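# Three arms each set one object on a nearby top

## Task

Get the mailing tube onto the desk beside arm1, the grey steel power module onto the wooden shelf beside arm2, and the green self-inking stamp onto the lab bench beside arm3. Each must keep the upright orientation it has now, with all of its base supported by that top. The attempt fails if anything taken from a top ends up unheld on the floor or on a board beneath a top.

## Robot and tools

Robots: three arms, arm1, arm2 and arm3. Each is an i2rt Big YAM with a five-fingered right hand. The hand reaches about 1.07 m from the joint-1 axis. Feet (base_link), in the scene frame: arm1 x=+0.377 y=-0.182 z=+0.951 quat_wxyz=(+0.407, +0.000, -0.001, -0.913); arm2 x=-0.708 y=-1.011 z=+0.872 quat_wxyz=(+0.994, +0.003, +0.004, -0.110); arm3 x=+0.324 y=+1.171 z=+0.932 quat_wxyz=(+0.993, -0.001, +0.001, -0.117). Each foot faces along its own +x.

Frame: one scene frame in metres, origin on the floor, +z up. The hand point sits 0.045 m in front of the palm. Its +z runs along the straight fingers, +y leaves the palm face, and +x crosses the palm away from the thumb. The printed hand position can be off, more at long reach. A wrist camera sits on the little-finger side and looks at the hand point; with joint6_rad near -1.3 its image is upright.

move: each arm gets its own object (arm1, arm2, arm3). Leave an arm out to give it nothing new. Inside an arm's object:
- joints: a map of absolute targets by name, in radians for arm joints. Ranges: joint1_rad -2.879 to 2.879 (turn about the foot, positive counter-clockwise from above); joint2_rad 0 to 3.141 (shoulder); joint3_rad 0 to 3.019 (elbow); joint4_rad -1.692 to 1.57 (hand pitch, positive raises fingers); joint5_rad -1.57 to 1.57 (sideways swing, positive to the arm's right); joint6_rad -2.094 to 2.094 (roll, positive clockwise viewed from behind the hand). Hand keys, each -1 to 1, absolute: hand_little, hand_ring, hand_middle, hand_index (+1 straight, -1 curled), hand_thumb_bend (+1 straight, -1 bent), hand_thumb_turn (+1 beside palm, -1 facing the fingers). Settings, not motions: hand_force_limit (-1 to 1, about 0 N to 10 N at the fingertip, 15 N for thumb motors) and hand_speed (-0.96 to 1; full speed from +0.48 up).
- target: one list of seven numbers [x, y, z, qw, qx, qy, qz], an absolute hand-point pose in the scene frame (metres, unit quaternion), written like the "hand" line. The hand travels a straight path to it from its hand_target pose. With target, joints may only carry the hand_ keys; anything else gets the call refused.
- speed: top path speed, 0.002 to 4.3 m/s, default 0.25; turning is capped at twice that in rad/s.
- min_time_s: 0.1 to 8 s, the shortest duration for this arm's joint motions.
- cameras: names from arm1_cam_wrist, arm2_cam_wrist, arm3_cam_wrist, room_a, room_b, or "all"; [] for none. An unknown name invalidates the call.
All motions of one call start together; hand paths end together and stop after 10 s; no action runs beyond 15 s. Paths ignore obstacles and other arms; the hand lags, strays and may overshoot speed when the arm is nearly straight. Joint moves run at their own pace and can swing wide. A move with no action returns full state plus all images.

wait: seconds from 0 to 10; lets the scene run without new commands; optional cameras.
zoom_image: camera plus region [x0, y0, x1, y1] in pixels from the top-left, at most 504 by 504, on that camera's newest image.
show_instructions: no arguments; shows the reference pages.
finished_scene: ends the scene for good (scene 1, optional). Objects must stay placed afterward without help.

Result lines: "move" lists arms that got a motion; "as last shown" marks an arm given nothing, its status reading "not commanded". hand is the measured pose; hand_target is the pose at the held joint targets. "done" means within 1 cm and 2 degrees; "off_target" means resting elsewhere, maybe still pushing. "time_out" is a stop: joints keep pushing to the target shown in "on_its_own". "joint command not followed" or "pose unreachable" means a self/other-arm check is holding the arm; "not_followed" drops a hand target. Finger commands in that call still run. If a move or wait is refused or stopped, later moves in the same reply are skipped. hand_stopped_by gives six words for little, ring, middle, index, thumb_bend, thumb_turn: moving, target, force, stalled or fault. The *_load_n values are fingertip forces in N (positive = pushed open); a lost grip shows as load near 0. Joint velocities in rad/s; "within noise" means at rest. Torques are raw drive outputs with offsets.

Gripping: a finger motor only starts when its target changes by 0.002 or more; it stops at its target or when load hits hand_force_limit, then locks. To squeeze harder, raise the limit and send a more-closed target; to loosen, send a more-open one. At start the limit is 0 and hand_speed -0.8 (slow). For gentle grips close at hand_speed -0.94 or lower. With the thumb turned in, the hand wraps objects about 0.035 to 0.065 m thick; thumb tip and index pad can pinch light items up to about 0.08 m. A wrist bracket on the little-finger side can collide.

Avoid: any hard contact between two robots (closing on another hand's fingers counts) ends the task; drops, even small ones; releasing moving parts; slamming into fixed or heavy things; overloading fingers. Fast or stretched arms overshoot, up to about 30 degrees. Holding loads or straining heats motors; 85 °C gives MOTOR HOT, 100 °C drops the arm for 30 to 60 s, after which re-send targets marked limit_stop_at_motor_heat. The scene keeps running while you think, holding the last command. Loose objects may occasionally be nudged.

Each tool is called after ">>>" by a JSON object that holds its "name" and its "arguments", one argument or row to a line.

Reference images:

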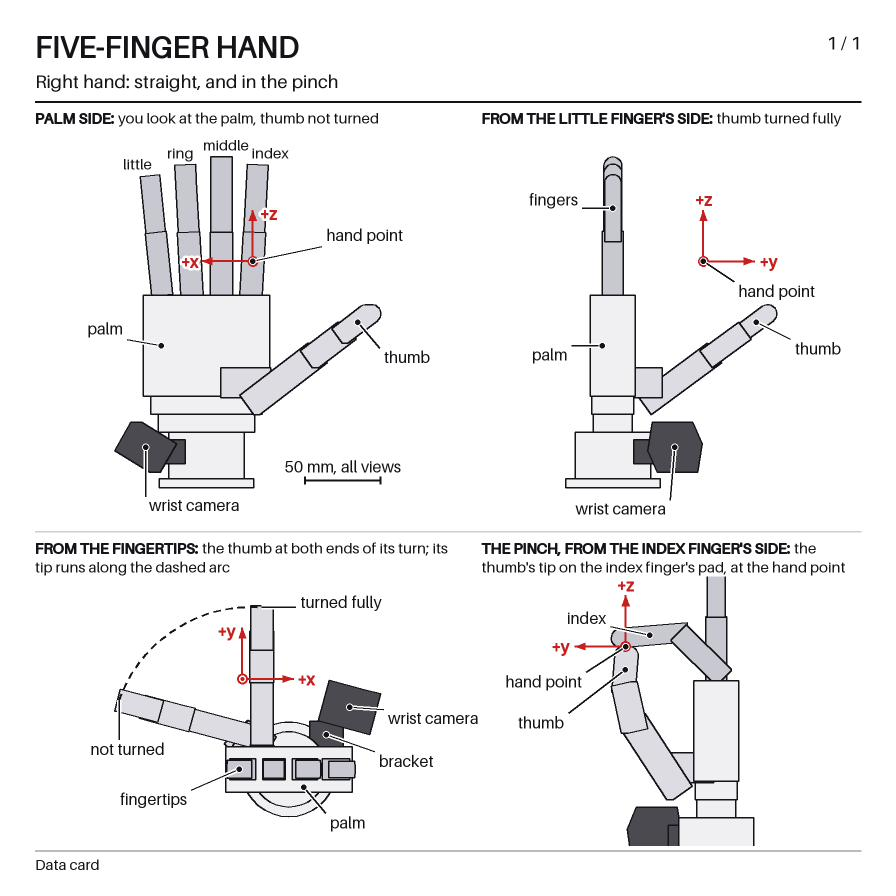

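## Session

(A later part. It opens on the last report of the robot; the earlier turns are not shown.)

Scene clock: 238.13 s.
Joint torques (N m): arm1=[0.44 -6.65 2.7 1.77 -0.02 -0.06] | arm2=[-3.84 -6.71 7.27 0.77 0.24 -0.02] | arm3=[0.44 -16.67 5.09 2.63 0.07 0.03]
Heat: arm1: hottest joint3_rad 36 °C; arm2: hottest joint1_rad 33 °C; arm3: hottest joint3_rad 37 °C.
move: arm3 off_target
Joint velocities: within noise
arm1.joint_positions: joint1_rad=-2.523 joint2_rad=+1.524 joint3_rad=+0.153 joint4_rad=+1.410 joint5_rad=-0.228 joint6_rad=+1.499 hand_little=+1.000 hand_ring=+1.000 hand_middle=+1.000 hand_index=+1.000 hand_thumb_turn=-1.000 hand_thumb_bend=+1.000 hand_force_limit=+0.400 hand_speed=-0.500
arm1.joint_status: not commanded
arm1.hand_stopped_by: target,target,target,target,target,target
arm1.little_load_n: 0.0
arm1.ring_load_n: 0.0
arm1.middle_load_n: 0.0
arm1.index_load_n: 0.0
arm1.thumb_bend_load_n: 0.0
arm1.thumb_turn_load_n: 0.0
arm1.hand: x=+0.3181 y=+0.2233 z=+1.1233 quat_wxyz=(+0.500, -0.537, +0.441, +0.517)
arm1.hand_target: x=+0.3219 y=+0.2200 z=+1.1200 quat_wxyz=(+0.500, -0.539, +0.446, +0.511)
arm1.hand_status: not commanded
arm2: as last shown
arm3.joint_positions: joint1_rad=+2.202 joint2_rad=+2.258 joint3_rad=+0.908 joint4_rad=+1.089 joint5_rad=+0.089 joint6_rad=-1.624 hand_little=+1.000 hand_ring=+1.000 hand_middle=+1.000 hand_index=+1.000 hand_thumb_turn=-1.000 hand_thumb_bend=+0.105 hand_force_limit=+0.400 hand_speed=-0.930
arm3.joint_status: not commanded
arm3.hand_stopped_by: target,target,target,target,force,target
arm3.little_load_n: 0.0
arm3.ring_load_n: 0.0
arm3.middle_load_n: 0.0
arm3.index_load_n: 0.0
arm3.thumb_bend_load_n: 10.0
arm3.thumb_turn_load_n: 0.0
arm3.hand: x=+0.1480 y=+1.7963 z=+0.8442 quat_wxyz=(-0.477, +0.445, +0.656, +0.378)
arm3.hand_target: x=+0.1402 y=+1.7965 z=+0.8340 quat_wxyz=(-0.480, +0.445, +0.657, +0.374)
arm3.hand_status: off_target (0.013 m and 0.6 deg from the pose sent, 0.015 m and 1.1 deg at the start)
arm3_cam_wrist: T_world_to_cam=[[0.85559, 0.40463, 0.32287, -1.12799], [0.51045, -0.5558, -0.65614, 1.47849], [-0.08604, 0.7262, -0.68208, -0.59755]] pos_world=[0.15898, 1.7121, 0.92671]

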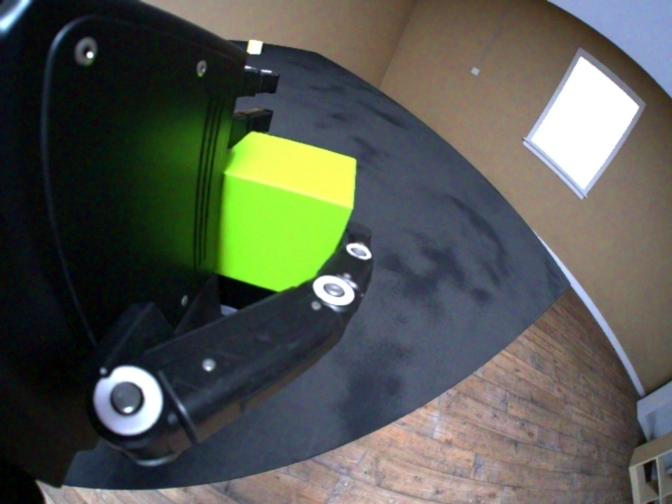

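>>> {"name": "move", "arguments": {
  "arm3": {"target": [0.140, 1.797, 0.868, -0.50124, 0.4496, 0.63735, 0.37498], "speed": 0.06}
}}

>>> {"name": "move", "arguments": {
  "arm3": {"target": [0.140, 1.797, 0.850, -0.50124, 0.4496, 0.63735, 0.37498], "speed": 0.05},
  "cameras": ["arm3_cam_wrist"]
}}

Scene clock: 243.30 s.
Joint torques (N m): arm1=[0.44 -6.83 2.73 1.74 -0.02 -0.05] | arm2=[-3.72 -6.71 7.31 0.76 0.24 -0.02] | arm3=[0.26 -20.37 3.62 2.7 0.03 0.07]
Heat: arm1: hottest joint3_rad 35 °C; arm2: hottest joint1_rad 33 °C; arm3: hottest joint3_rad 36 °C.
move: arm3 off_target
Joint velocities: within noise
arm1, arm2: as last shown
arm3.joint_positions: joint1_rad=+2.202 joint2_rad=+2.230 joint3_rad=+0.899 joint4_rad=+1.089 joint5_rad=+0.089 joint6_rad=-1.595 hand_little=+1.000 hand_ring=+1.000 hand_middle=+1.000 hand_index=+1.000 hand_thumb_turn=-1.000 hand_thumb_bend=+0.105 hand_force_limit=+0.400 hand_speed=-0.930
arm3.joint_status: not commanded
arm3.hand_stopped_by: target,target,target,target,force,target
arm3.little_load_n: 0.0
arm3.ring_load_n: 0.0
arm3.middle_load_n: 0.0
arm3.index_load_n: 0.5
arm3.thumb_bend_load_n: 10.5
arm3.thumb_turn_load_n: 0.0
arm3.hand: x=+0.1468 y=+1.7973 z=+0.8568 quat_wxyz=(-0.489, +0.452, +0.645, +0.375)
arm3.hand_target: x=+0.1401 y=+1.7972 z=+0.8680 quat_wxyz=(-0.501, +0.449, +0.637, +0.375)
arm3.hand_status: off_target (0.013 m and 1.6 deg from the pose sent, 0.025 m and 3.5 deg at the start)
pictures: none

Scene clock: 244.53 s.
Joint torques (N m): arm1=[0.5 -6.42 2.74 1.73 -0.01 -0.06] | arm2=[-3.78 -6.48 7.3 0.77 0.24 -0.03] | arm3=[0.5 -17.79 4.59 3.22 0.07 0.06]
Heat: arm1: hottest joint3_rad 35 °C; arm2: hottest joint1_rad 33 °C; arm3: hottest joint3_rad 36 °C.
move: arm3 done
Joint velocities: within noise
arm1, arm2: as last shown
arm1.thumb_turn_load_n: -0.5
arm2.thumb_turn_load_n: 0.5
arm3.joint_positions: joint1_rad=+2.202 joint2_rad=+2.256 joint3_rad=+0.899 joint4_rad=+1.111 joint5_rad=+0.089 joint6_rad=-1.594 hand_little=+1.000 hand_ring=+1.000 hand_middle=+1.000 hand_index=+1.000 hand_thumb_turn=-1.000 hand_thumb_bend=+0.105 hand_force_limit=+0.400 hand_speed=-0.930
arm3.joint_status: not commanded
arm3.hand_stopped_by: target,target,target,target,force,target
arm3.little_load_n: 0.0
arm3.ring_load_n: 0.0
arm3.middle_load_n: 0.0
arm3.index_load_n: 0.0
arm3.thumb_bend_load_n: 10.0
arm3.thumb_turn_load_n: 0.0
arm3.hand: x=+0.1480 y=+1.7942 z=+0.8464 quat_wxyz=(-0.488, +0.453, +0.645, +0.374)
arm3.hand_target: x=+0.1401 y=+1.7969 z=+0.8501 quat_wxyz=(-0.501, +0.450, +0.637, +0.375)
arm3.hand_status: done (0.009 m and 1.8 deg from the pose sent, 0.009 m and 1.7 deg at the start)
arm3_cam_wrist: T_world_to_cam=[[0.869, 0.39631, 0.29628, -1.09241], [0.48387, -0.55538, -0.67633, 1.49904], [-0.10349, 0.73109, -0.67439, -0.60732]] pos_world=[0.16111, 1.70948, 0.92794]

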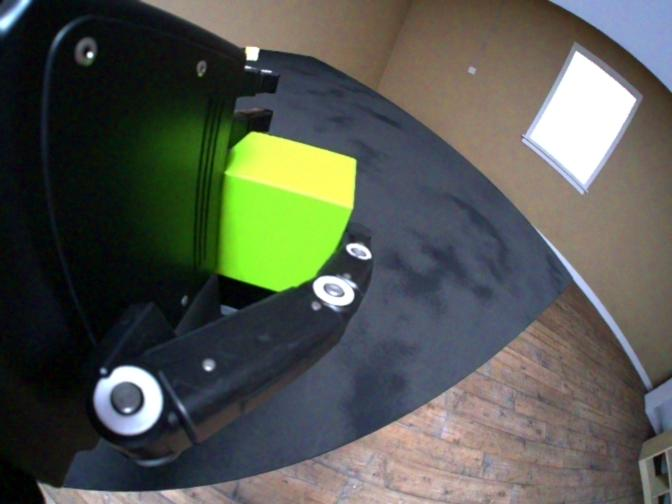

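>>> {"name": "move", "arguments": {
  "arm3": {"target": [0.140, 1.797, 0.838, -0.50124, 0.4496, 0.63735, 0.37498], "speed": 0.05},
  "cameras": ["arm3_cam_wrist"]
}}

>>> {"name": "zoom_image", "arguments": {
  "camera": "arm3_cam_wrist",
  "region": [500, 20, 672, 220]
}}

>>> {"name": "zoom_image", "arguments": {
  "camera": "arm3_cam_wrist",
  "region": [340, 0, 500, 160]
}}

>>> {"name": "zoom_image", "arguments": {
  "camera": "arm3_cam_wrist",
  "region": [200, 110, 380, 300]
}}

Scene clock: 245.97 s.
Joint torques (N m): arm1=[0.26 -6.48 2.71 1.74 -0.01 -0.08] | arm2=[-3.66 -6.65 7.24 0.81 0.23 -0.03] | arm3=[0.26 -16.91 5.34 2.95 0.02 0.08]
Heat: arm1: hottest joint3_rad 35 °C; arm2: hottest joint1_rad 33 °C; arm3: hottest joint3_rad 36 °C.
move: arm3 done
Joint velocities: within noise
arm1, arm2: as last shown
arm1.thumb_turn_load_n: 0.0
arm2.thumb_turn_load_n: 0.0
arm3.joint_positions: joint1_rad=+2.202 joint2_rad=+2.276 joint3_rad=+0.899 joint4_rad=+1.144 joint5_rad=+0.089 joint6_rad=-1.594 hand_little=+1.000 hand_ring=+1.000 hand_middle=+1.000 hand_index=+1.000 hand_thumb_turn=-1.000 hand_thumb_bend=+0.105 hand_force_limit=+0.400 hand_speed=-0.930
arm3.joint_status: not commanded
arm3.hand_stopped_by: target,target,target,target,force,target
arm3.little_load_n: 0.0
arm3.ring_load_n: 0.0
arm3.middle_load_n: 0.0
arm3.index_load_n: 0.0
arm3.thumb_bend_load_n: 10.0
arm3.thumb_turn_load_n: 0.0
arm3.hand: x=+0.1485 y=+1.7930 z=+0.8423 quat_wxyz=(-0.492, +0.451, +0.642, +0.377)
arm3.hand_target: x=+0.1401 y=+1.7968 z=+0.8383 quat_wxyz=(-0.501, +0.450, +0.637, +0.375)
arm3.hand_status: done (0.010 m and 1.2 deg from the pose sent, 0.012 m and 1.8 deg at the start)
arm3_cam_wrist: T_world_to_cam=[[0.87047, 0.39278, 0.29667, -1.08535], [0.48053, -0.54747, -0.6851, 1.48899], [-0.10667, 0.73892, -0.6653, -0.63036]] pos_world=[0.16201, 1.70727, 0.92273]

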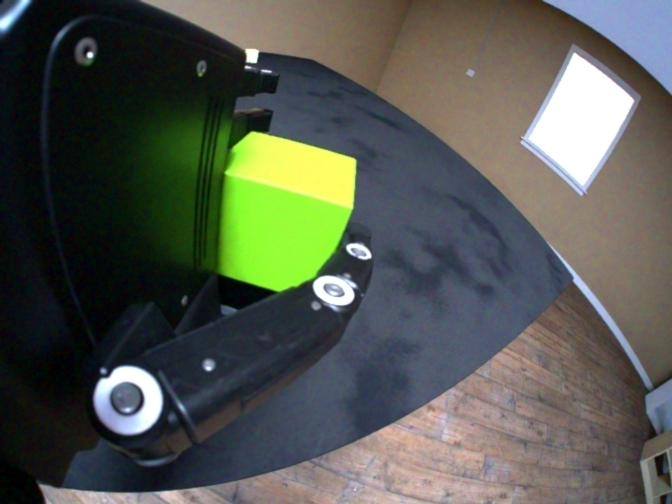

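Scaled by 2.520 from the camera's image (finer frame: 960x720).

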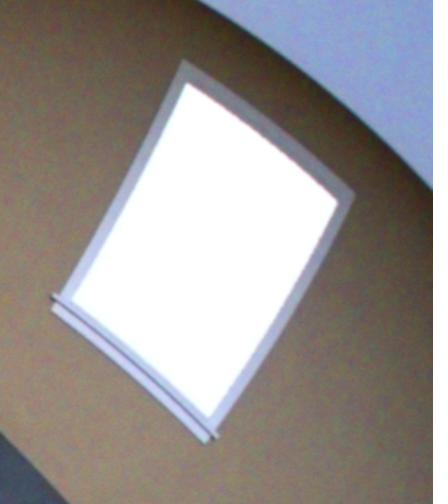

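Scaled by 3.150 from the camera's image (finer frame: 960x720).

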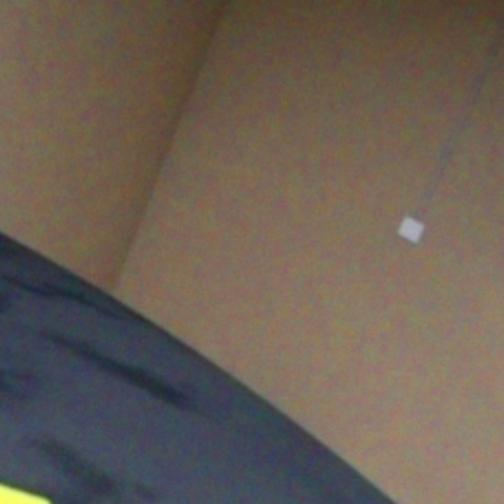

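Scaled by 2.653 from the camera's image (finer frame: 960x720).

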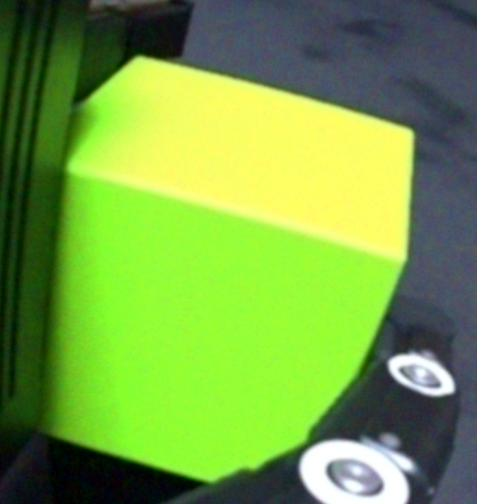

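>>> {"name": "move", "arguments": {
  "arm3": {"target": [0.140, 1.797, 0.831, -0.50124, 0.4496, 0.63735, 0.37498], "speed": 0.05},
  "cameras": ["arm3_cam_wrist", "room_a"]
}}

Scene clock: 249.00 s.
Joint torques (N m): arm1=[0.73 -6.48 2.76 1.73 0 -0.09] | arm2=[-3.72 -6.83 7.28 0.76 0.25 -0.01] | arm3=[0.62 -16.62 5.04 2.69 0 0.06]
Heat: arm1: hottest joint3_rad 35 °C; arm2: hottest joint1_rad 33 °C; arm3: hottest joint3_rad 36 °C.
move: arm3 off_target
Joint velocities: within noise
arm1, arm2: as last shown
arm2.little_load_n: 0.5
arm3.joint_positions: joint1_rad=+2.202 joint2_rad=+2.290 joint3_rad=+0.911 joint4_rad=+1.161 joint5_rad=+0.089 joint6_rad=-1.594 hand_little=+1.000 hand_ring=+1.000 hand_middle=+1.000 hand_index=+1.000 hand_thumb_turn=-1.000 hand_thumb_bend=+0.105 hand_force_limit=+0.400 hand_speed=-0.930
arm3.joint_status: not commanded
arm3.hand_stopped_by: target,target,target,target,force,target
arm3.little_load_n: 0.0
arm3.ring_load_n: 0.0
arm3.middle_load_n: 0.0
arm3.index_load_n: 0.5
arm3.thumb_bend_load_n: 10.0
arm3.thumb_turn_load_n: 0.0
arm3.hand: x=+0.1470 y=+1.7965 z=+0.8415 quat_wxyz=(-0.497, +0.449, +0.638, +0.380)
arm3.hand_target: x=+0.1402 y=+1.7966 z=+0.8311 quat_wxyz=(-0.501, +0.450, +0.637, +0.375)
arm3.hand_status: off_target (0.013 m and 0.8 deg from the pose sent, 0.015 m and 1.2 deg at the start)
arm3_cam_wrist: T_world_to_cam=[[0.87218, 0.38872, 0.29697, -1.07835], [0.47654, -0.53809, -0.69525, 1.48339], [-0.11046, 0.7479, -0.65455, -0.65822]] pos_world=[0.16092, 1.70966, 0.92072]

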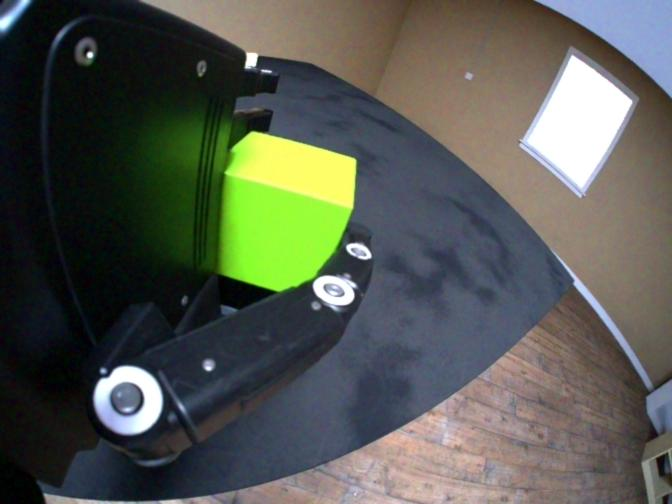

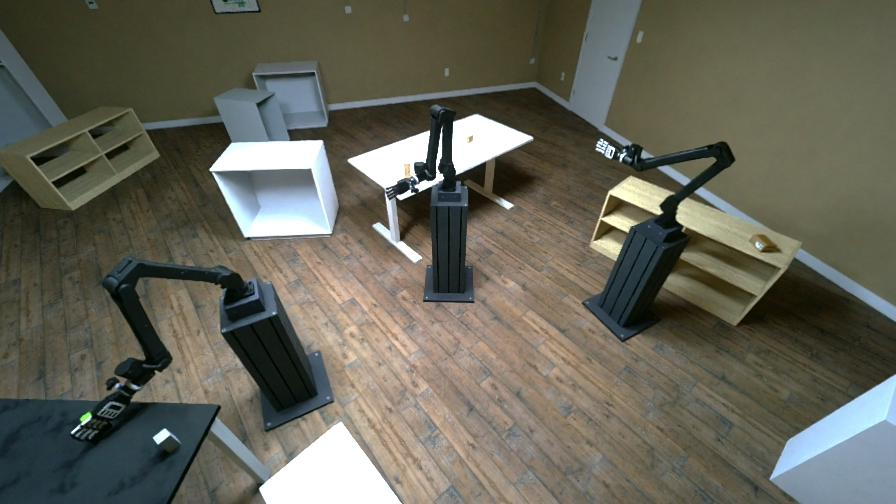

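>>> {"name": "move", "arguments": {
  "arm3": {"target": [0.145, 1.797, 0.843, -0.497, 0.449, 0.638, 0.380], "speed": 0.05}
}}

>>> {"name": "move", "arguments": {
  "arm3": {"joints": {"hand_thumb_bend": 0.3, "hand_speed": -0.92}},
  "cameras": ["arm3_cam_wrist"]
}}

Scene clock: 250.60 s.
Joint torques (N m): arm1=[0.5 -6.83 2.74 1.68 0.01 -0.05] | arm2=[-3.66 -6.77 7.32 0.83 0.23 -0.01] | arm3=[0.09 -19.96 3.67 1.94 0.15 -0.04]
Heat: arm1: hottest joint3_rad 35 °C; arm2: hottest joint1_rad 33 °C; arm3: hottest joint3_rad 36 °C.
move: arm3 done
Joint velocities: within noise
arm1, arm2: as last shown
arm2.little_load_n: 0.0
arm2.middle_load_n: 0.5
arm3.joint_positions: joint1_rad=+2.202 joint2_rad=+2.290 joint3_rad=+0.912 joint4_rad=+1.161 joint5_rad=+0.090 joint6_rad=-1.594 hand_little=+1.000 hand_ring=+1.000 hand_middle=+1.000 hand_index=+1.000 hand_thumb_turn=-1.000 hand_thumb_bend=+0.105 hand_force_limit=+0.400 hand_speed=-0.930
arm3.joint_status: not commanded
arm3.hand_stopped_by: target,target,target,target,force,target
arm3.little_load_n: 0.0
arm3.ring_load_n: 0.0
arm3.middle_load_n: 0.0
arm3.index_load_n: 0.0
arm3.thumb_bend_load_n: 10.0
arm3.thumb_turn_load_n: 0.0
arm3.hand: x=+0.1470 y=+1.7967 z=+0.8417 quat_wxyz=(-0.498, +0.449, +0.638, +0.381)
arm3.hand_target: x=+0.1450 y=+1.7971 z=+0.8431 quat_wxyz=(-0.497, +0.449, +0.638, +0.380)
arm3.hand_status: done (0.002 m and 0.1 deg from the pose sent, 0.002 m and 0.1 deg at the start)
pictures: none

Scene clock: 252.80 s.
Joint torques (N m): arm1=[0.38 -6.59 2.73 1.74 -0.01 -0.06] | arm2=[-3.84 -6.71 7.24 0.79 0.24 0] | arm3=[0.15 -19.72 3.74 1.88 0.08 -0.03]
Heat: arm1: hottest joint3_rad 35 °C; arm2: hottest joint1_rad 32 °C; arm3: hottest joint3_rad 36 °C.
move: arm3 done
Joint velocities: within noise
arm1: as last shown
arm2.joint_positions: joint1_rad=+0.314 joint2_rad=+1.164 joint3_rad=+0.578 joint4_rad=+0.605 joint5_rad=+0.236 joint6_rad=-1.576 hand_little=+1.000 hand_ring=+1.000 hand_middle=+1.000 hand_index=+1.000 hand_thumb_turn=-1.000 hand_thumb_bend=+0.900 hand_force_limit=+0.200 hand_speed=-0.600
arm2.joint_status: not commanded
arm2.hand_stopped_by: target,target,target,target,target,target
arm2.little_load_n: 0.0
arm2.ring_load_n: 0.0
arm2.middle_load_n: 0.0
arm2.index_load_n: 0.0
arm2.thumb_bend_load_n: 0.0
arm2.thumb_turn_load_n: 0.0
arm2.hand: x=-0.1963 y=-1.0699 z=+1.1367 quat_wxyz=(+0.049, +0.701, -0.052, +0.709)
arm2.hand_target: x=-0.2006 y=-1.0775 z=+1.1306 quat_wxyz=(+0.057, +0.707, -0.055, +0.703)
arm2.hand_status: not commanded
arm3.joint_positions: joint1_rad=+2.202 joint2_rad=+2.290 joint3_rad=+0.912 joint4_rad=+1.161 joint5_rad=+0.090 joint6_rad=-1.594 hand_little=+1.000 hand_ring=+1.000 hand_middle=+1.000 hand_index=+1.000 hand_thumb_turn=-1.000 hand_thumb_bend=+0.300 hand_force_limit=+0.400 hand_speed=-0.920
arm3.joint_status: all done
arm3.hand_stopped_by: target,target,target,target,target,target
arm3.little_load_n: 0.0
arm3.ring_load_n: 0.0
arm3.middle_load_n: 0.0
arm3.index_load_n: 0.0
arm3.thumb_bend_load_n: 0.0
arm3.thumb_turn_load_n: 0.0
arm3.hand: x=+0.1472 y=+1.7967 z=+0.8417 quat_wxyz=(-0.497, +0.449, +0.637, +0.381)
arm3.hand_target: x=+0.1450 y=+1.7971 z=+0.8431 quat_wxyz=(-0.497, +0.449, +0.638, +0.380)
arm3.hand_status: not commanded
arm3_cam_wrist: T_world_to_cam=[[0.87263, 0.38748, 0.29728, -1.07674], [0.47591, -0.53798, -0.69576, 1.48386], [-0.10966, 0.74862, -0.65387, -0.66021]] pos_world=[0.16102, 1.70976, 0.92082]

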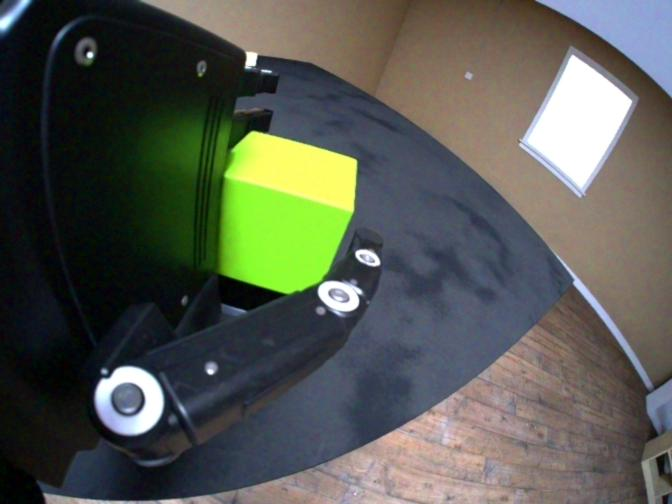

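>>> {"name": "move", "arguments": {
  "arm3": {"joints": {"hand_thumb_bend": 1.0, "hand_speed": -0.6}}
}}

>>> {"name": "move", "arguments": {
  "arm3": {"target": [0.124, 1.790, 0.845, -0.497, 0.449, 0.638, 0.380], "speed": 0.06},
  "cameras": ["arm3_cam_wrist"]
}}

Scene clock: 254.83 s.
Joint torques (N m): arm1=[0.56 -6.83 2.69 1.72 0 -0.07] | arm2=[-3.49 -6.53 7.28 0.73 0.24 -0.02] | arm3=[-0.62 -19.55 3.86 1.83 0.12 -0.04]
Heat: arm1: hottest joint3_rad 35 °C; arm2: hottest joint1_rad 32 °C; arm3: hottest joint3_rad 36 °C.
move: arm3 done
Joint velocities: within noise
arm1, arm2: as last shown
arm1.thumb_turn_load_n: -0.5
arm2.thumb_turn_load_n: 0.5
arm3.joint_positions: joint1_rad=+2.202 joint2_rad=+2.290 joint3_rad=+0.912 joint4_rad=+1.161 joint5_rad=+0.090 joint6_rad=-1.594 hand_little=+1.000 hand_ring=+1.000 hand_middle=+1.000 hand_index=+1.000 hand_thumb_turn=-1.000 hand_thumb_bend=+1.000 hand_force_limit=+0.400 hand_speed=-0.600
arm3.joint_status: all done
arm3.hand_stopped_by: target,target,target,target,target,target
arm3.little_load_n: 0.0
arm3.ring_load_n: 0.0
arm3.middle_load_n: 0.0
arm3.index_load_n: 0.0
arm3.thumb_bend_load_n: 0.0
arm3.thumb_turn_load_n: 0.5
arm3.hand: x=+0.1472 y=+1.7967 z=+0.8417 quat_wxyz=(-0.497, +0.449, +0.637, +0.381)
arm3.hand_target: x=+0.1450 y=+1.7971 z=+0.8431 quat_wxyz=(-0.497, +0.449, +0.638, +0.380)
arm3.hand_status: not commanded
pictures: none

Scene clock: 255.87 s.
Joint torques (N m): arm1=[0.5 -6.83 2.74 1.7 -0.01 -0.06] | arm2=[-3.6 -7 7.24 0.76 0.25 -0.02] | arm3=[-0.44 -20.31 4.11 1.76 0.14 0.06]
Heat: arm1: hottest joint3_rad 35 °C; arm2: hottest joint1_rad 32 °C; arm3: hottest joint3_rad 36 °C.
move: arm3 done
Joint velocities: within noise
arm1.joint_positions: joint1_rad=-2.523 joint2_rad=+1.524 joint3_rad=+0.153 joint4_rad=+1.410 joint5_rad=-0.228 joint6_rad=+1.499 hand_little=+1.000 hand_ring=+1.000 hand_middle=+1.000 hand_index=+1.000 hand_thumb_turn=-1.000 hand_thumb_bend=+1.000 hand_force_limit=+0.400 hand_speed=-0.500
arm1.joint_status: not commanded
arm1.hand_stopped_by: target,target,target,target,target,target
arm1.little_load_n: 0.0
arm1.ring_load_n: 0.0
arm1.middle_load_n: 0.0
arm1.index_load_n: 0.0
arm1.thumb_bend_load_n: 0.0
arm1.thumb_turn_load_n: -0.5
arm1.hand: x=+0.3181 y=+0.2233 z=+1.1233 quat_wxyz=(+0.500, -0.537, +0.441, +0.517)
arm1.hand_target: x=+0.3219 y=+0.2200 z=+1.1200 quat_wxyz=(+0.500, -0.539, +0.446, +0.511)
arm1.hand_status: not commanded
arm2: as last shown
arm2.thumb_turn_load_n: 0.0
arm3.joint_positions: joint1_rad=+2.244 joint2_rad=+2.290 joint3_rad=+0.912 joint4_rad=+1.155 joint5_rad=+0.136 joint6_rad=-1.594 hand_little=+1.000 hand_ring=+1.000 hand_middle=+1.000 hand_index=+1.000 hand_thumb_turn=-1.000 hand_thumb_bend=+1.000 hand_force_limit=+0.400 hand_speed=-0.600
arm3.joint_status: not commanded
arm3.hand_stopped_by: target,target,target,target,target,target
arm3.little_load_n: 0.0
arm3.ring_load_n: 0.0
arm3.middle_load_n: 0.0
arm3.index_load_n: 0.0
arm3.thumb_bend_load_n: 0.0
arm3.thumb_turn_load_n: 0.0
arm3.hand: x=+0.1305 y=+1.7885 z=+0.8410 quat_wxyz=(-0.493, +0.448, +0.640, +0.383)
arm3.hand_target: x=+0.1241 y=+1.7900 z=+0.8451 quat_wxyz=(-0.497, +0.449, +0.638, +0.380)
arm3.hand_status: done (0.008 m and 0.7 deg from the pose sent, 0.024 m and 0.1 deg at the start)
arm3_cam_wrist: T_world_to_cam=[[0.86996, 0.3861, 0.30673, -1.06397], [0.48281, -0.54043, -0.68908, 1.4848], [-0.10029, 0.74757, -0.65657, -0.65347]] pos_world=[0.14321, 1.70175, 0.92044]

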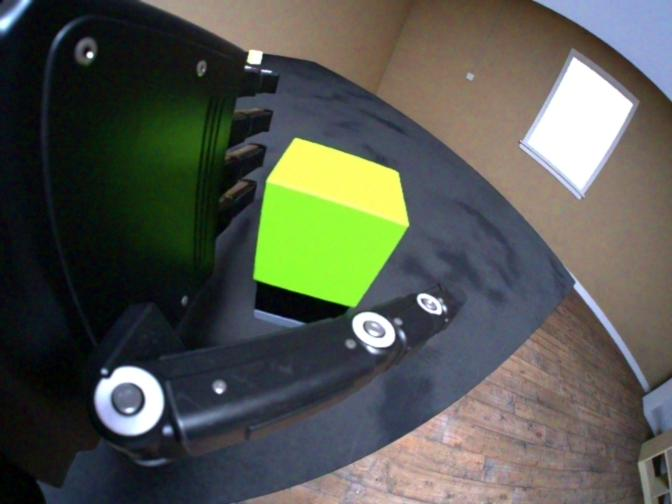

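>>> {"name": "move", "arguments": {
  "arm3": {"target": [0.167, 1.655, 0.895, -0.497, 0.449, 0.638, 0.380], "speed": 0.12},
  "cameras": ["arm3_cam_wrist", "room_a"]
}}

Scene clock: 260.30 s.
Joint torques (N m): arm1=[0.5 -6.53 2.8 1.72 -0.01 -0.08] | arm2=[-3.55 -6.65 7.31 0.8 0.24 -0.03] | arm3=[0.79 -15.38 1.89 3.23 0.14 0.09]
Heat: arm1: hottest joint3_rad 35 °C; arm2: hottest joint1_rad 32 °C; arm3: hottest joint3_rad 35 °C.
move: arm3 off_target
Joint velocities: within noise
arm1, arm2: as last shown
arm1.thumb_turn_load_n: 0.0
arm2.thumb_turn_load_n: 0.5
arm3.joint_positions: joint1_rad=+2.299 joint2_rad=+2.079 joint3_rad=+0.495 joint4_rad=+1.333 joint5_rad=+0.193 joint6_rad=-1.583 hand_little=+1.000 hand_ring=+1.000 hand_middle=+1.000 hand_index=+1.000 hand_thumb_turn=-1.000 hand_thumb_bend=+1.000 hand_force_limit=+0.400 hand_speed=-0.600
arm3.joint_status: not commanded
arm3.hand_stopped_by: target,target,target,target,target,target
arm3.little_load_n: 0.0
arm3.ring_load_n: 0.0
arm3.middle_load_n: 0.0
arm3.index_load_n: 0.0
arm3.thumb_bend_load_n: 0.0
arm3.thumb_turn_load_n: 0.5
arm3.hand: x=+0.1733 y=+1.6564 z=+0.8859 quat_wxyz=(-0.483, +0.451, +0.647, +0.381)
arm3.hand_target: x=+0.1671 y=+1.6550 z=+0.8949 quat_wxyz=(-0.497, +0.449, +0.638, +0.380)
arm3.hand_status: off_target (0.011 m and 1.9 deg from the pose sent, 0.149 m and 0.7 deg at the start)
arm3_cam_wrist: T_world_to_cam=[[0.86686, 0.38979, 0.31083, -1.07317], [0.49061, -0.55617, -0.67081, 1.43223], [-0.0886, 0.73399, -0.67336, -0.48555]] pos_world=[0.1846, 1.57126, 0.96737]

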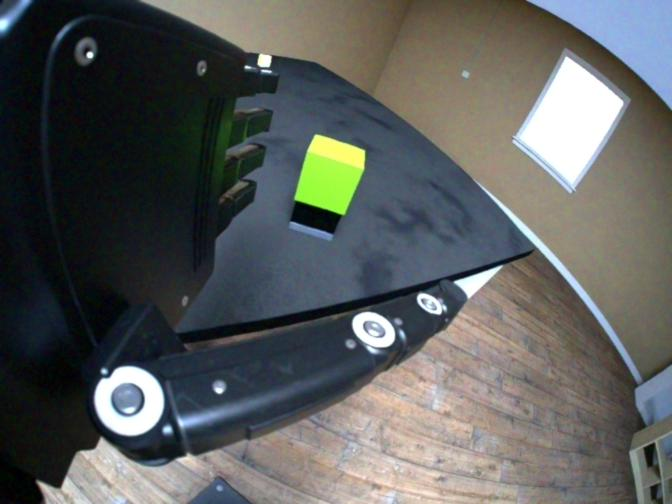

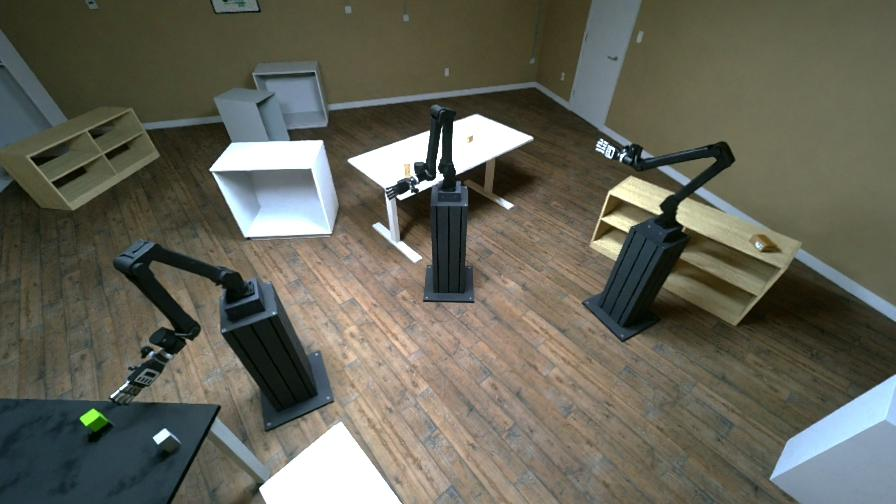

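>>> {"name": "move", "arguments": {
  "arm3": {"target": [-0.035, 1.490, 0.93, -0.51944, 0.41743, 0.64898, 0.36711], "speed": 0.2},
  "cameras": ["arm3_cam_wrist", "room_a"]
}}

Scene clock: 265.13 s.
Joint torques (N m): arm1=[0.62 -6.59 2.71 1.73 -0.01 -0.05] | arm2=[-3.6 -6.71 7.28 0.75 0.23 -0.04] | arm3=[0.38 -13.22 3.28 1.57 0.02 0.1]
Heat: arm1: hottest joint3_rad 35 °C; arm2: hottest joint1_rad 32 °C; arm3: hottest joint3_rad 35 °C.
move: arm3 off_target
Joint velocities: within noise
arm1, arm2: as last shown
arm3.joint_positions: joint1_rad=+2.886 joint2_rad=+1.826 joint3_rad=+0.434 joint4_rad=+1.104 joint5_rad=+0.362 joint6_rad=-1.374 hand_little=+1.000 hand_ring=+1.000 hand_middle=+1.000 hand_index=+1.000 hand_thumb_turn=-1.000 hand_thumb_bend=+1.000 hand_force_limit=+0.400 hand_speed=-0.600
arm3.joint_status: not commanded
arm3.hand_stopped_by: target,target,target,target,target,target
arm3.little_load_n: 0.0
arm3.ring_load_n: 0.0
arm3.middle_load_n: 0.0
arm3.index_load_n: 0.0
arm3.thumb_bend_load_n: 0.0
arm3.thumb_turn_load_n: 0.5
arm3.hand: x=-0.0319 y=+1.4960 z=+0.9285 quat_wxyz=(-0.562, +0.368, +0.705, +0.228)
arm3.hand_target: x=-0.0339 y=+1.4920 z=+0.9299 quat_wxyz=(-0.563, +0.370, +0.705, +0.221)
arm3.hand_status: off_target (0.007 m and 18.8 deg from the pose sent, 0.270 m and 5.9 deg at the start; a joint's target at an end of its range on 57 of 89 steps)
arm3_cam_wrist: T_world_to_cam=[[0.69083, 0.70396, 0.16492, -1.18616], [0.58961, -0.41649, -0.69203, 1.28613], [-0.41847, 0.57531, -0.70278, -0.10317]] pos_world=[0.01795, 1.43002, 1.01316]

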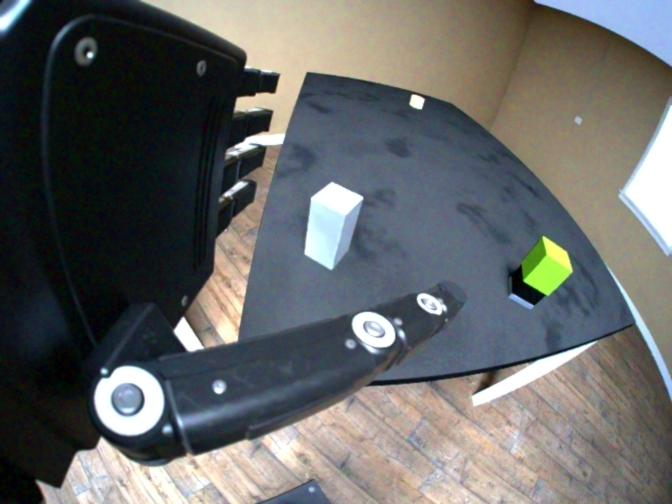

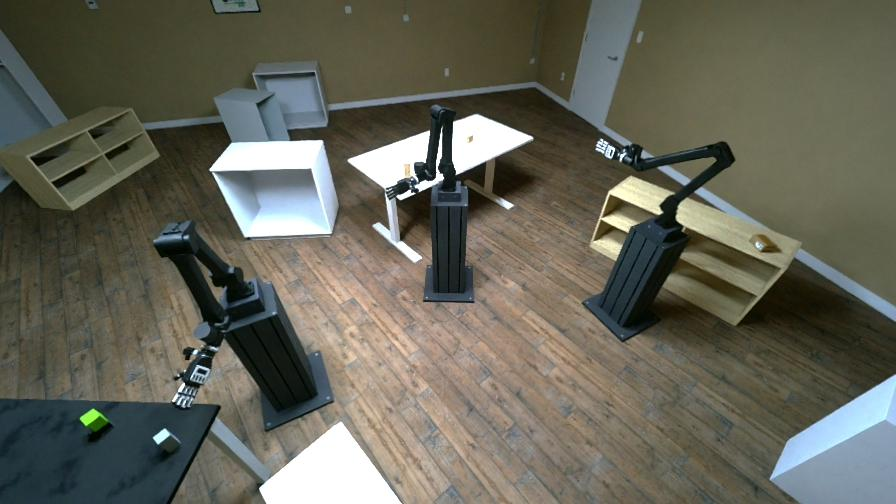

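>>> {"name": "zoom_image", "arguments": {
  "camera": "arm3_cam_wrist",
  "region": [270, 150, 410, 290]
}}

Scaled by 3.600 from the camera's image (finer frame: 960x720).

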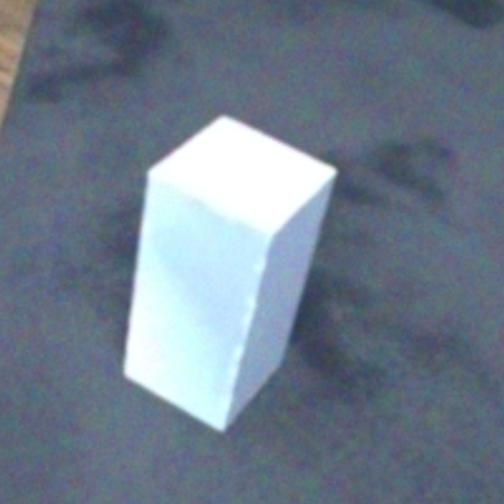

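>>> {"name": "zoom_image", "arguments": {
  "camera": "room_a",
  "region": [60, 390, 220, 480]
}}

Scaled by 3.150.

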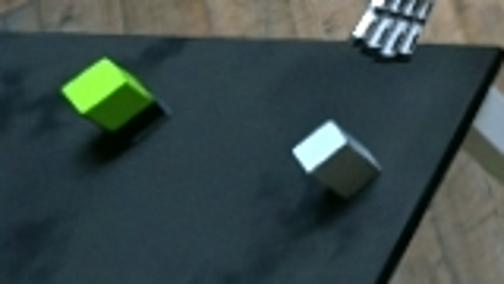

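>>> {"name": "move", "arguments": {
  "arm3": {"target": [-0.098, 1.617, 0.945, -0.49257, 0.46168, 0.61827, 0.40245], "speed": 0.2},
  "cameras": ["arm3_cam_wrist", "room_a"]
}}

Scene clock: 274.37 s.
Joint torques (N m): arm1=[0.26 -6.48 2.71 1.76 0 -0.06] | arm2=[-3.78 -6.59 7.3 0.76 0.24 -0.02] | arm3=[-1.44 -16.97 7.58 1.59 0.28 -0.15]
Heat: arm1: hottest joint3_rad 34 °C; arm2: hottest joint1_rad 32 °C; arm3: hottest joint3_rad 34 °C.
move: arm3 done
Joint velocities: within noise
arm1, arm2: as last shown
arm3.joint_positions: joint1_rad=+2.867 joint2_rad=+2.030 joint3_rad=+0.925 joint4_rad=+0.830 joint5_rad=+0.784 joint6_rad=-1.408 hand_little=+1.000 hand_ring=+1.000 hand_middle=+1.000 hand_index=+1.000 hand_thumb_turn=-1.000 hand_thumb_bend=+1.000 hand_force_limit=+0.400 hand_speed=-0.600
arm3.joint_status: not commanded
arm3.hand_stopped_by: target,target,target,target,target,target
arm3.little_load_n: 0.0
arm3.ring_load_n: 0.0
arm3.middle_load_n: 0.0
arm3.index_load_n: 0.0
arm3.thumb_bend_load_n: 0.0
arm3.thumb_turn_load_n: 0.5
arm3.hand: x=-0.0948 y=+1.6073 z=+0.9451 quat_wxyz=(-0.497, +0.462, +0.619, +0.395)
arm3.hand_target: x=-0.0977 y=+1.6168 z=+0.9451 quat_wxyz=(-0.493, +0.462, +0.618, +0.402)
arm3.hand_status: done (0.010 m and 1.0 deg from the pose sent, 0.139 m and 26.1 deg at the start)
arm3_cam_wrist: T_world_to_cam=[[0.89469, 0.3394, 0.29041, -0.7371], [0.43883, -0.54646, -0.71331, 1.59583], [-0.0834, 0.76563, -0.63785, -0.51736]] pos_world=[-0.08397, 1.51834, 1.02238]

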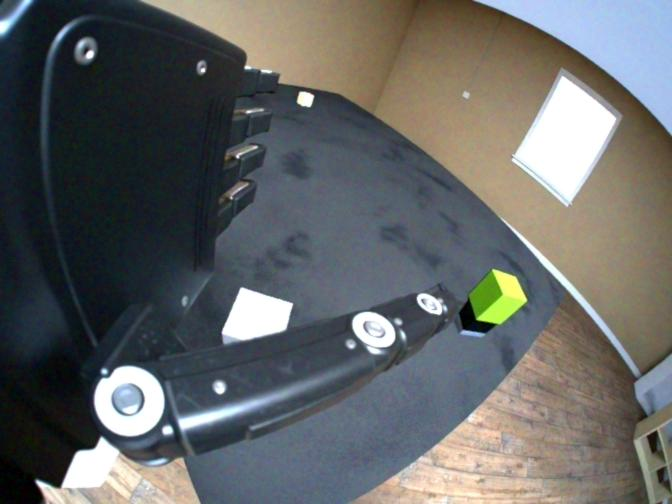

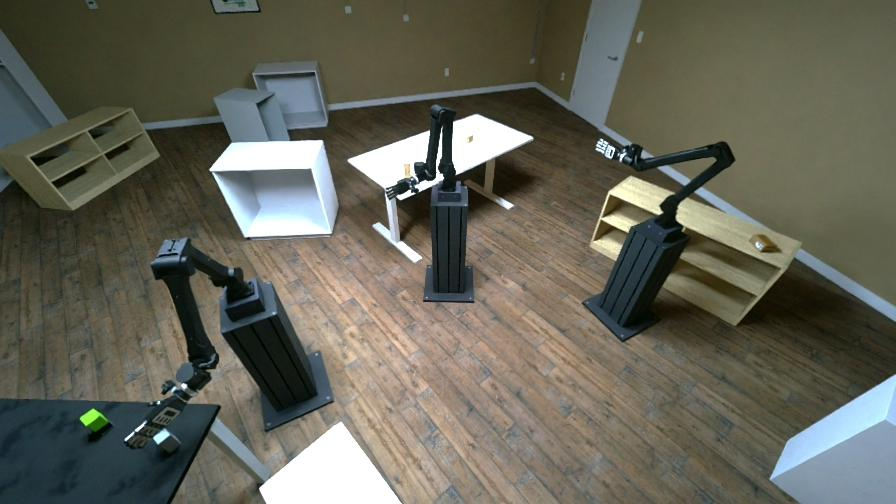

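>>> {"name": "zoom_image", "arguments": {
  "camera": "arm3_cam_wrist",
  "region": [200, 270, 320, 360]
}}

Scaled by 4.200 from the camera's image (finer frame: 960x720).

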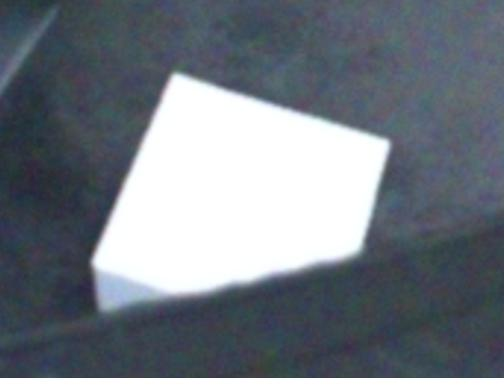

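>>> {"name": "move", "arguments": {
  "arm3": {"target": [-0.1056, 1.614, 0.885, -0.49257, 0.46168, 0.61827, 0.40245], "speed": 0.12},
  "cameras": ["arm3_cam_wrist"]
}}

Scene clock: 278.17 s.
Joint torques (N m): arm1=[0.44 -6.59 2.77 1.76 -0.01 -0.08] | arm2=[-3.55 -6.77 7.32 0.68 0.25 -0.03] | arm3=[-0.38 -18.67 6.37 2.91 0.32 -0.12]
Heat: arm1: hottest joint3_rad 34 °C; arm2: hottest joint1_rad 32 °C; arm3: hottest joint3_rad 35 °C.
move: arm3 off_target
Joint velocities: within noise
arm1, arm2: as last shown
arm1.index_load_n: 0.5
arm1.thumb_turn_load_n: -0.5
arm2.index_load_n: 0.5
arm3.joint_positions: joint1_rad=+2.867 joint2_rad=+2.198 joint3_rad=+0.974 joint4_rad=+0.912 joint5_rad=+0.797 joint6_rad=-1.408 hand_little=+1.000 hand_ring=+1.000 hand_middle=+1.000 hand_index=+1.000 hand_thumb_turn=-1.000 hand_thumb_bend=+1.000 hand_force_limit=+0.400 hand_speed=-0.600
arm3.joint_status: not commanded
arm3.hand_stopped_by: target,target,target,target,target,target
arm3.little_load_n: 0.0
arm3.ring_load_n: 0.0
arm3.middle_load_n: 0.0
arm3.index_load_n: 0.0
arm3.thumb_bend_load_n: 0.0
arm3.thumb_turn_load_n: 0.0
arm3.hand: x=-0.0956 y=+1.6090 z=+0.8794 quat_wxyz=(-0.481, +0.463, +0.628, +0.401)
arm3.hand_target: x=-0.1053 y=+1.6138 z=+0.8851 quat_wxyz=(-0.492, +0.462, +0.618, +0.402)
arm3.hand_status: off_target (0.013 m and 1.7 deg from the pose sent, 0.061 m and 1.0 deg at the start)
arm3_cam_wrist: T_world_to_cam=[[0.88828, 0.33327, 0.31605, -0.7312], [0.45633, -0.56224, -0.68967, 1.55651], [-0.05215, 0.75685, -0.65151, -0.53141]] pos_world=[-0.08849, 1.52102, 0.95836]

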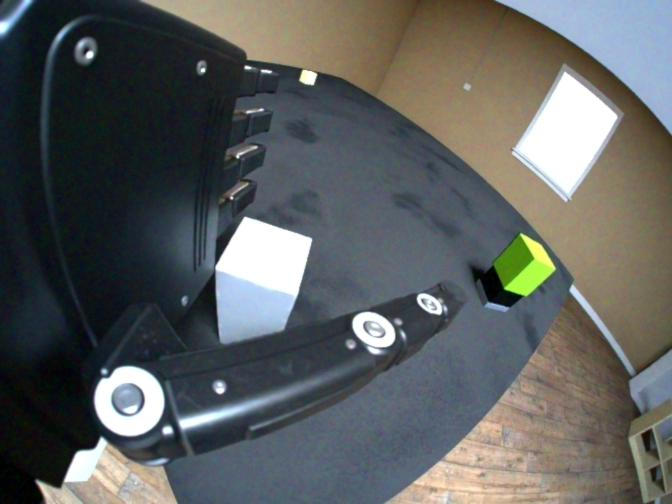

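>>> {"name": "zoom_image", "arguments": {
  "camera": "arm3_cam_wrist",
  "region": [190, 190, 330, 350]
}}

Scaled by 3.150 from the camera's image (finer frame: 960x720).

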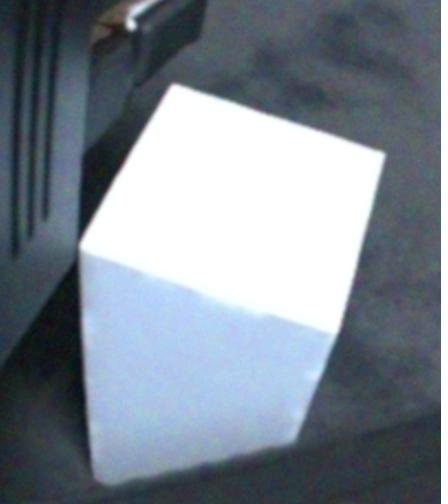

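>>> {"name": "move", "arguments": {
  "arm3": {"target": [-0.109, 1.6125, 0.886, -0.49779, 0.45355, 0.62426, 0.39597], "speed": 0.1},
  "cameras": ["arm3_cam_wrist"]
}}

Scene clock: 281.53 s.
Joint torques (N m): arm1=[0.62 -6.53 2.69 1.73 -0.03 -0.08] | arm2=[-3.9 -6.48 7.3 0.76 0.23 -0.03] | arm3=[-0.32 -18.96 5.86 2.76 0.06 -0.17]
Heat: arm1: hottest joint3_rad 34 °C; arm2: hottest joint1_rad 32 °C; arm3: hottest joint3_rad 34 °C.
move: arm3 off_target
Joint velocities: within noise
arm1, arm2: as last shown
arm1.index_load_n: 0.0
arm2.index_load_n: 0.0
arm2.thumb_turn_load_n: 0.0
arm3.joint_positions: joint1_rad=+2.867 joint2_rad=+2.198 joint3_rad=+0.974 joint4_rad=+0.923 joint5_rad=+0.779 joint6_rad=-1.412 hand_little=+1.000 hand_ring=+1.000 hand_middle=+1.000 hand_index=+1.000 hand_thumb_turn=-1.000 hand_thumb_bend=+1.000 hand_force_limit=+0.400 hand_speed=-0.600
arm3.joint_status: not commanded
arm3.hand_stopped_by: target,target,target,target,target,target
arm3.little_load_n: -0.5
arm3.ring_load_n: 0.0
arm3.middle_load_n: 0.0
arm3.index_load_n: 0.0
arm3.thumb_bend_load_n: 0.0
arm3.thumb_turn_load_n: 0.5
arm3.hand: x=-0.0997 y=+1.6094 z=+0.8803 quat_wxyz=(-0.487, +0.458, +0.629, +0.396)
arm3.hand_target: x=-0.1087 y=+1.6123 z=+0.8860 quat_wxyz=(-0.498, +0.454, +0.624, +0.396)
arm3.hand_status: off_target (0.011 m and 1.5 deg from the pose sent, 0.015 m and 2.3 deg at the start)
arm3_cam_wrist: T_world_to_cam=[[0.88464, 0.34846, 0.30981, -0.74728], [0.46092, -0.55314, -0.69397, 1.54889], [-0.07045, 0.75671, -0.64994, -0.53443]] pos_world=[-0.09049, 1.52156, 0.95904]

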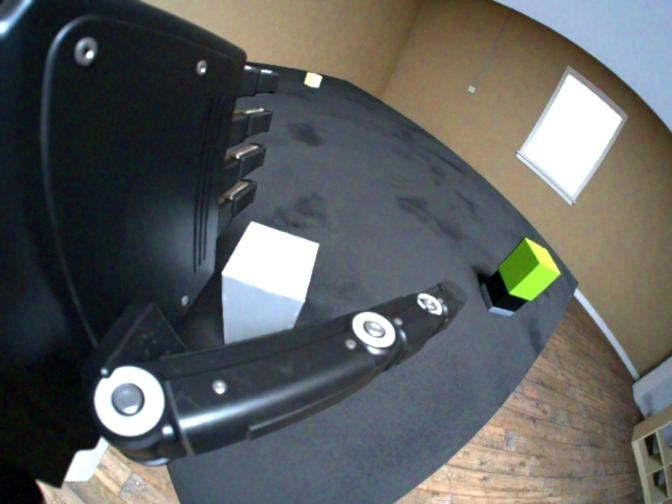

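>>> {"name": "move", "arguments": {
  "arm3": {"target": [-0.109, 1.6125, 0.8425, -0.49779, 0.45355, 0.62426, 0.39597], "speed": 0.08},
  "cameras": ["arm3_cam_wrist"]
}}

Scene clock: 289.70 s.
Joint torques (N m): arm1=[0.38 -6.89 2.73 1.69 0 -0.08] | arm2=[-3.55 -6.89 7.35 0.77 0.26 -0.03] | arm3=[-0.32 -19.02 5.6 2.89 0.09 -0.19]
Heat: arm1: hottest joint3_rad 34 °C; arm2: hottest joint1_rad 32 °C; arm3: hottest joint3_rad 34 °C.
move: arm3 off_target
Joint velocities: within noise
arm1: as last shown
arm1.middle_load_n: -0.5
arm1.thumb_turn_load_n: 0.0
arm2.joint_positions: joint1_rad=+0.314 joint2_rad=+1.164 joint3_rad=+0.578 joint4_rad=+0.605 joint5_rad=+0.236 joint6_rad=-1.576 hand_little=+1.000 hand_ring=+1.000 hand_middle=+1.000 hand_index=+1.000 hand_thumb_turn=-1.000 hand_thumb_bend=+0.900 hand_force_limit=+0.200 hand_speed=-0.600
arm2.joint_status: not commanded
arm2.hand_stopped_by: target,target,target,target,target,target
arm2.little_load_n: 0.0
arm2.ring_load_n: 0.0
arm2.middle_load_n: 0.0
arm2.index_load_n: 0.0
arm2.thumb_bend_load_n: 0.0
arm2.thumb_turn_load_n: 0.5
arm2.hand: x=-0.1963 y=-1.0699 z=+1.1367 quat_wxyz=(+0.049, +0.701, -0.052, +0.709)
arm2.hand_target: x=-0.2006 y=-1.0775 z=+1.1306 quat_wxyz=(+0.057, +0.707, -0.055, +0.703)
arm2.hand_status: not commanded
arm3.joint_positions: joint1_rad=+2.867 joint2_rad=+2.308 joint3_rad=+1.005 joint4_rad=+1.002 joint5_rad=+0.779 joint6_rad=-1.412 hand_little=+1.000 hand_ring=+1.000 hand_middle=+1.000 hand_index=+1.000 hand_thumb_turn=-1.000 hand_thumb_bend=+1.000 hand_force_limit=+0.400 hand_speed=-0.600
arm3.joint_status: not commanded
arm3.hand_stopped_by: target,target,target,target,target,target
arm3.little_load_n: 0.0
arm3.ring_load_n: 0.0
arm3.middle_load_n: 0.0
arm3.index_load_n: 0.0
arm3.thumb_bend_load_n: 0.0
arm3.thumb_turn_load_n: 0.5
arm3.hand: x=-0.0991 y=+1.6089 z=+0.8394 quat_wxyz=(-0.488, +0.458, +0.629, +0.396)
arm3.hand_target: x=-0.1088 y=+1.6124 z=+0.8426 quat_wxyz=(-0.498, +0.454, +0.624, +0.396)
arm3.hand_status: off_target (0.011 m and 1.4 deg from the pose sent, 0.039 m and 1.4 deg at the start)
arm3_cam_wrist: T_world_to_cam=[[0.88484, 0.3486, 0.30908, -0.7346], [0.4604, -0.55267, -0.69469, 1.51963], [-0.07135, 0.75699, -0.64952, -0.56146]] pos_world=[-0.08968, 1.52096, 0.91804]

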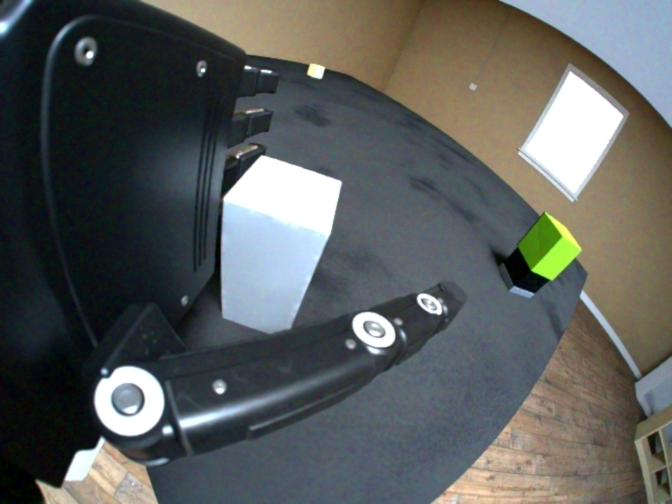

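>>> {"name": "zoom_image", "arguments": {
  "camera": "arm3_cam_wrist",
  "region": [190, 130, 360, 340]
}}

Scaled by 2.400 from the camera's image (finer frame: 960x720).

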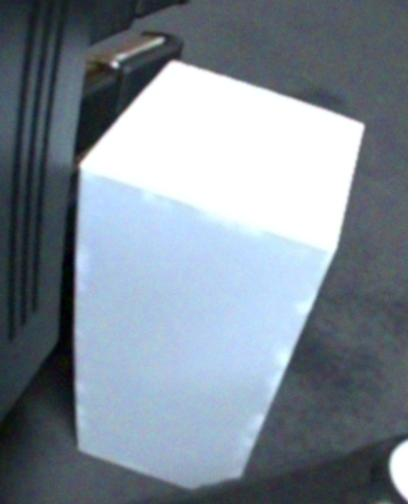

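>>> {"name": "move", "arguments": {
  "arm3": {"target": [-0.1015, 1.6145, 0.8390, -0.49257, 0.46168, 0.61827, 0.40245], "speed": 0.06},
  "cameras": ["arm3_cam_wrist"]
}}

Scene clock: 292.47 s.
Joint torques (N m): arm1=[0.32 -6.59 2.67 1.73 -0.02 -0.08] | arm2=[-3.55 -6.65 7.32 0.79 0.24 -0.02] | arm3=[-0.91 -18.14 5.65 2.95 0.26 -0.11]
Heat: arm1: hottest joint3_rad 34 °C; arm2: hottest joint1_rad 32 °C; arm3: hottest joint3_rad 34 °C.
move: arm3 done
Joint velocities: within noise
arm1, arm2: as last shown
arm1.middle_load_n: 0.0
arm1.thumb_turn_load_n: -0.5
arm2.thumb_turn_load_n: 0.0
arm3.joint_positions: joint1_rad=+2.867 joint2_rad=+2.310 joint3_rad=+1.005 joint4_rad=+1.002 joint5_rad=+0.791 joint6_rad=-1.412 hand_little=+1.000 hand_ring=+1.000 hand_middle=+1.000 hand_index=+1.000 hand_thumb_turn=-1.000 hand_thumb_bend=+1.000 hand_force_limit=+0.400 hand_speed=-0.600
arm3.joint_status: not commanded
arm3.hand_stopped_by: target,target,target,target,target,target
arm3.little_load_n: 0.0
arm3.ring_load_n: 0.0
arm3.middle_load_n: 0.0
arm3.index_load_n: 0.0
arm3.thumb_bend_load_n: 0.0
arm3.thumb_turn_load_n: 0.5
arm3.hand: x=-0.0963 y=+1.6088 z=+0.8390 quat_wxyz=(-0.485, +0.461, +0.627, +0.400)
arm3.hand_target: x=-0.1013 y=+1.6144 z=+0.8391 quat_wxyz=(-0.492, +0.462, +0.618, +0.402)
arm3.hand_status: done (0.008 m and 1.4 deg from the pose sent, 0.006 m and 1.6 deg at the start)
arm3_cam_wrist: T_world_to_cam=[[0.88785, 0.3373, 0.31297, -0.72171], [0.4562, -0.55651, -0.6944, 1.52349], [-0.06005, 0.7593, -0.64797, -0.56535]] pos_world=[-0.08819, 1.52053, 0.91745]

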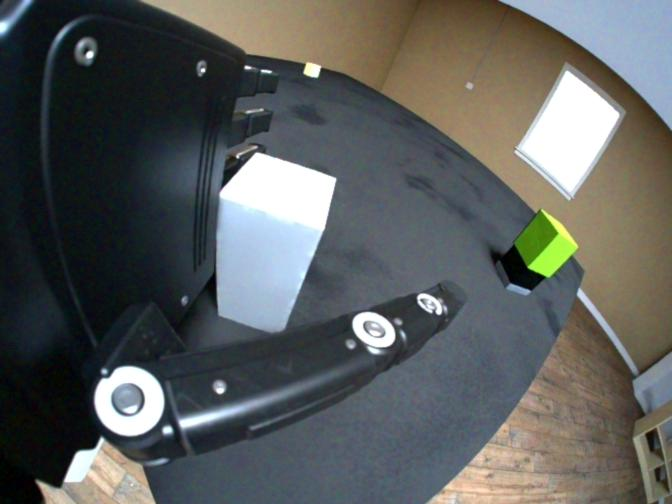

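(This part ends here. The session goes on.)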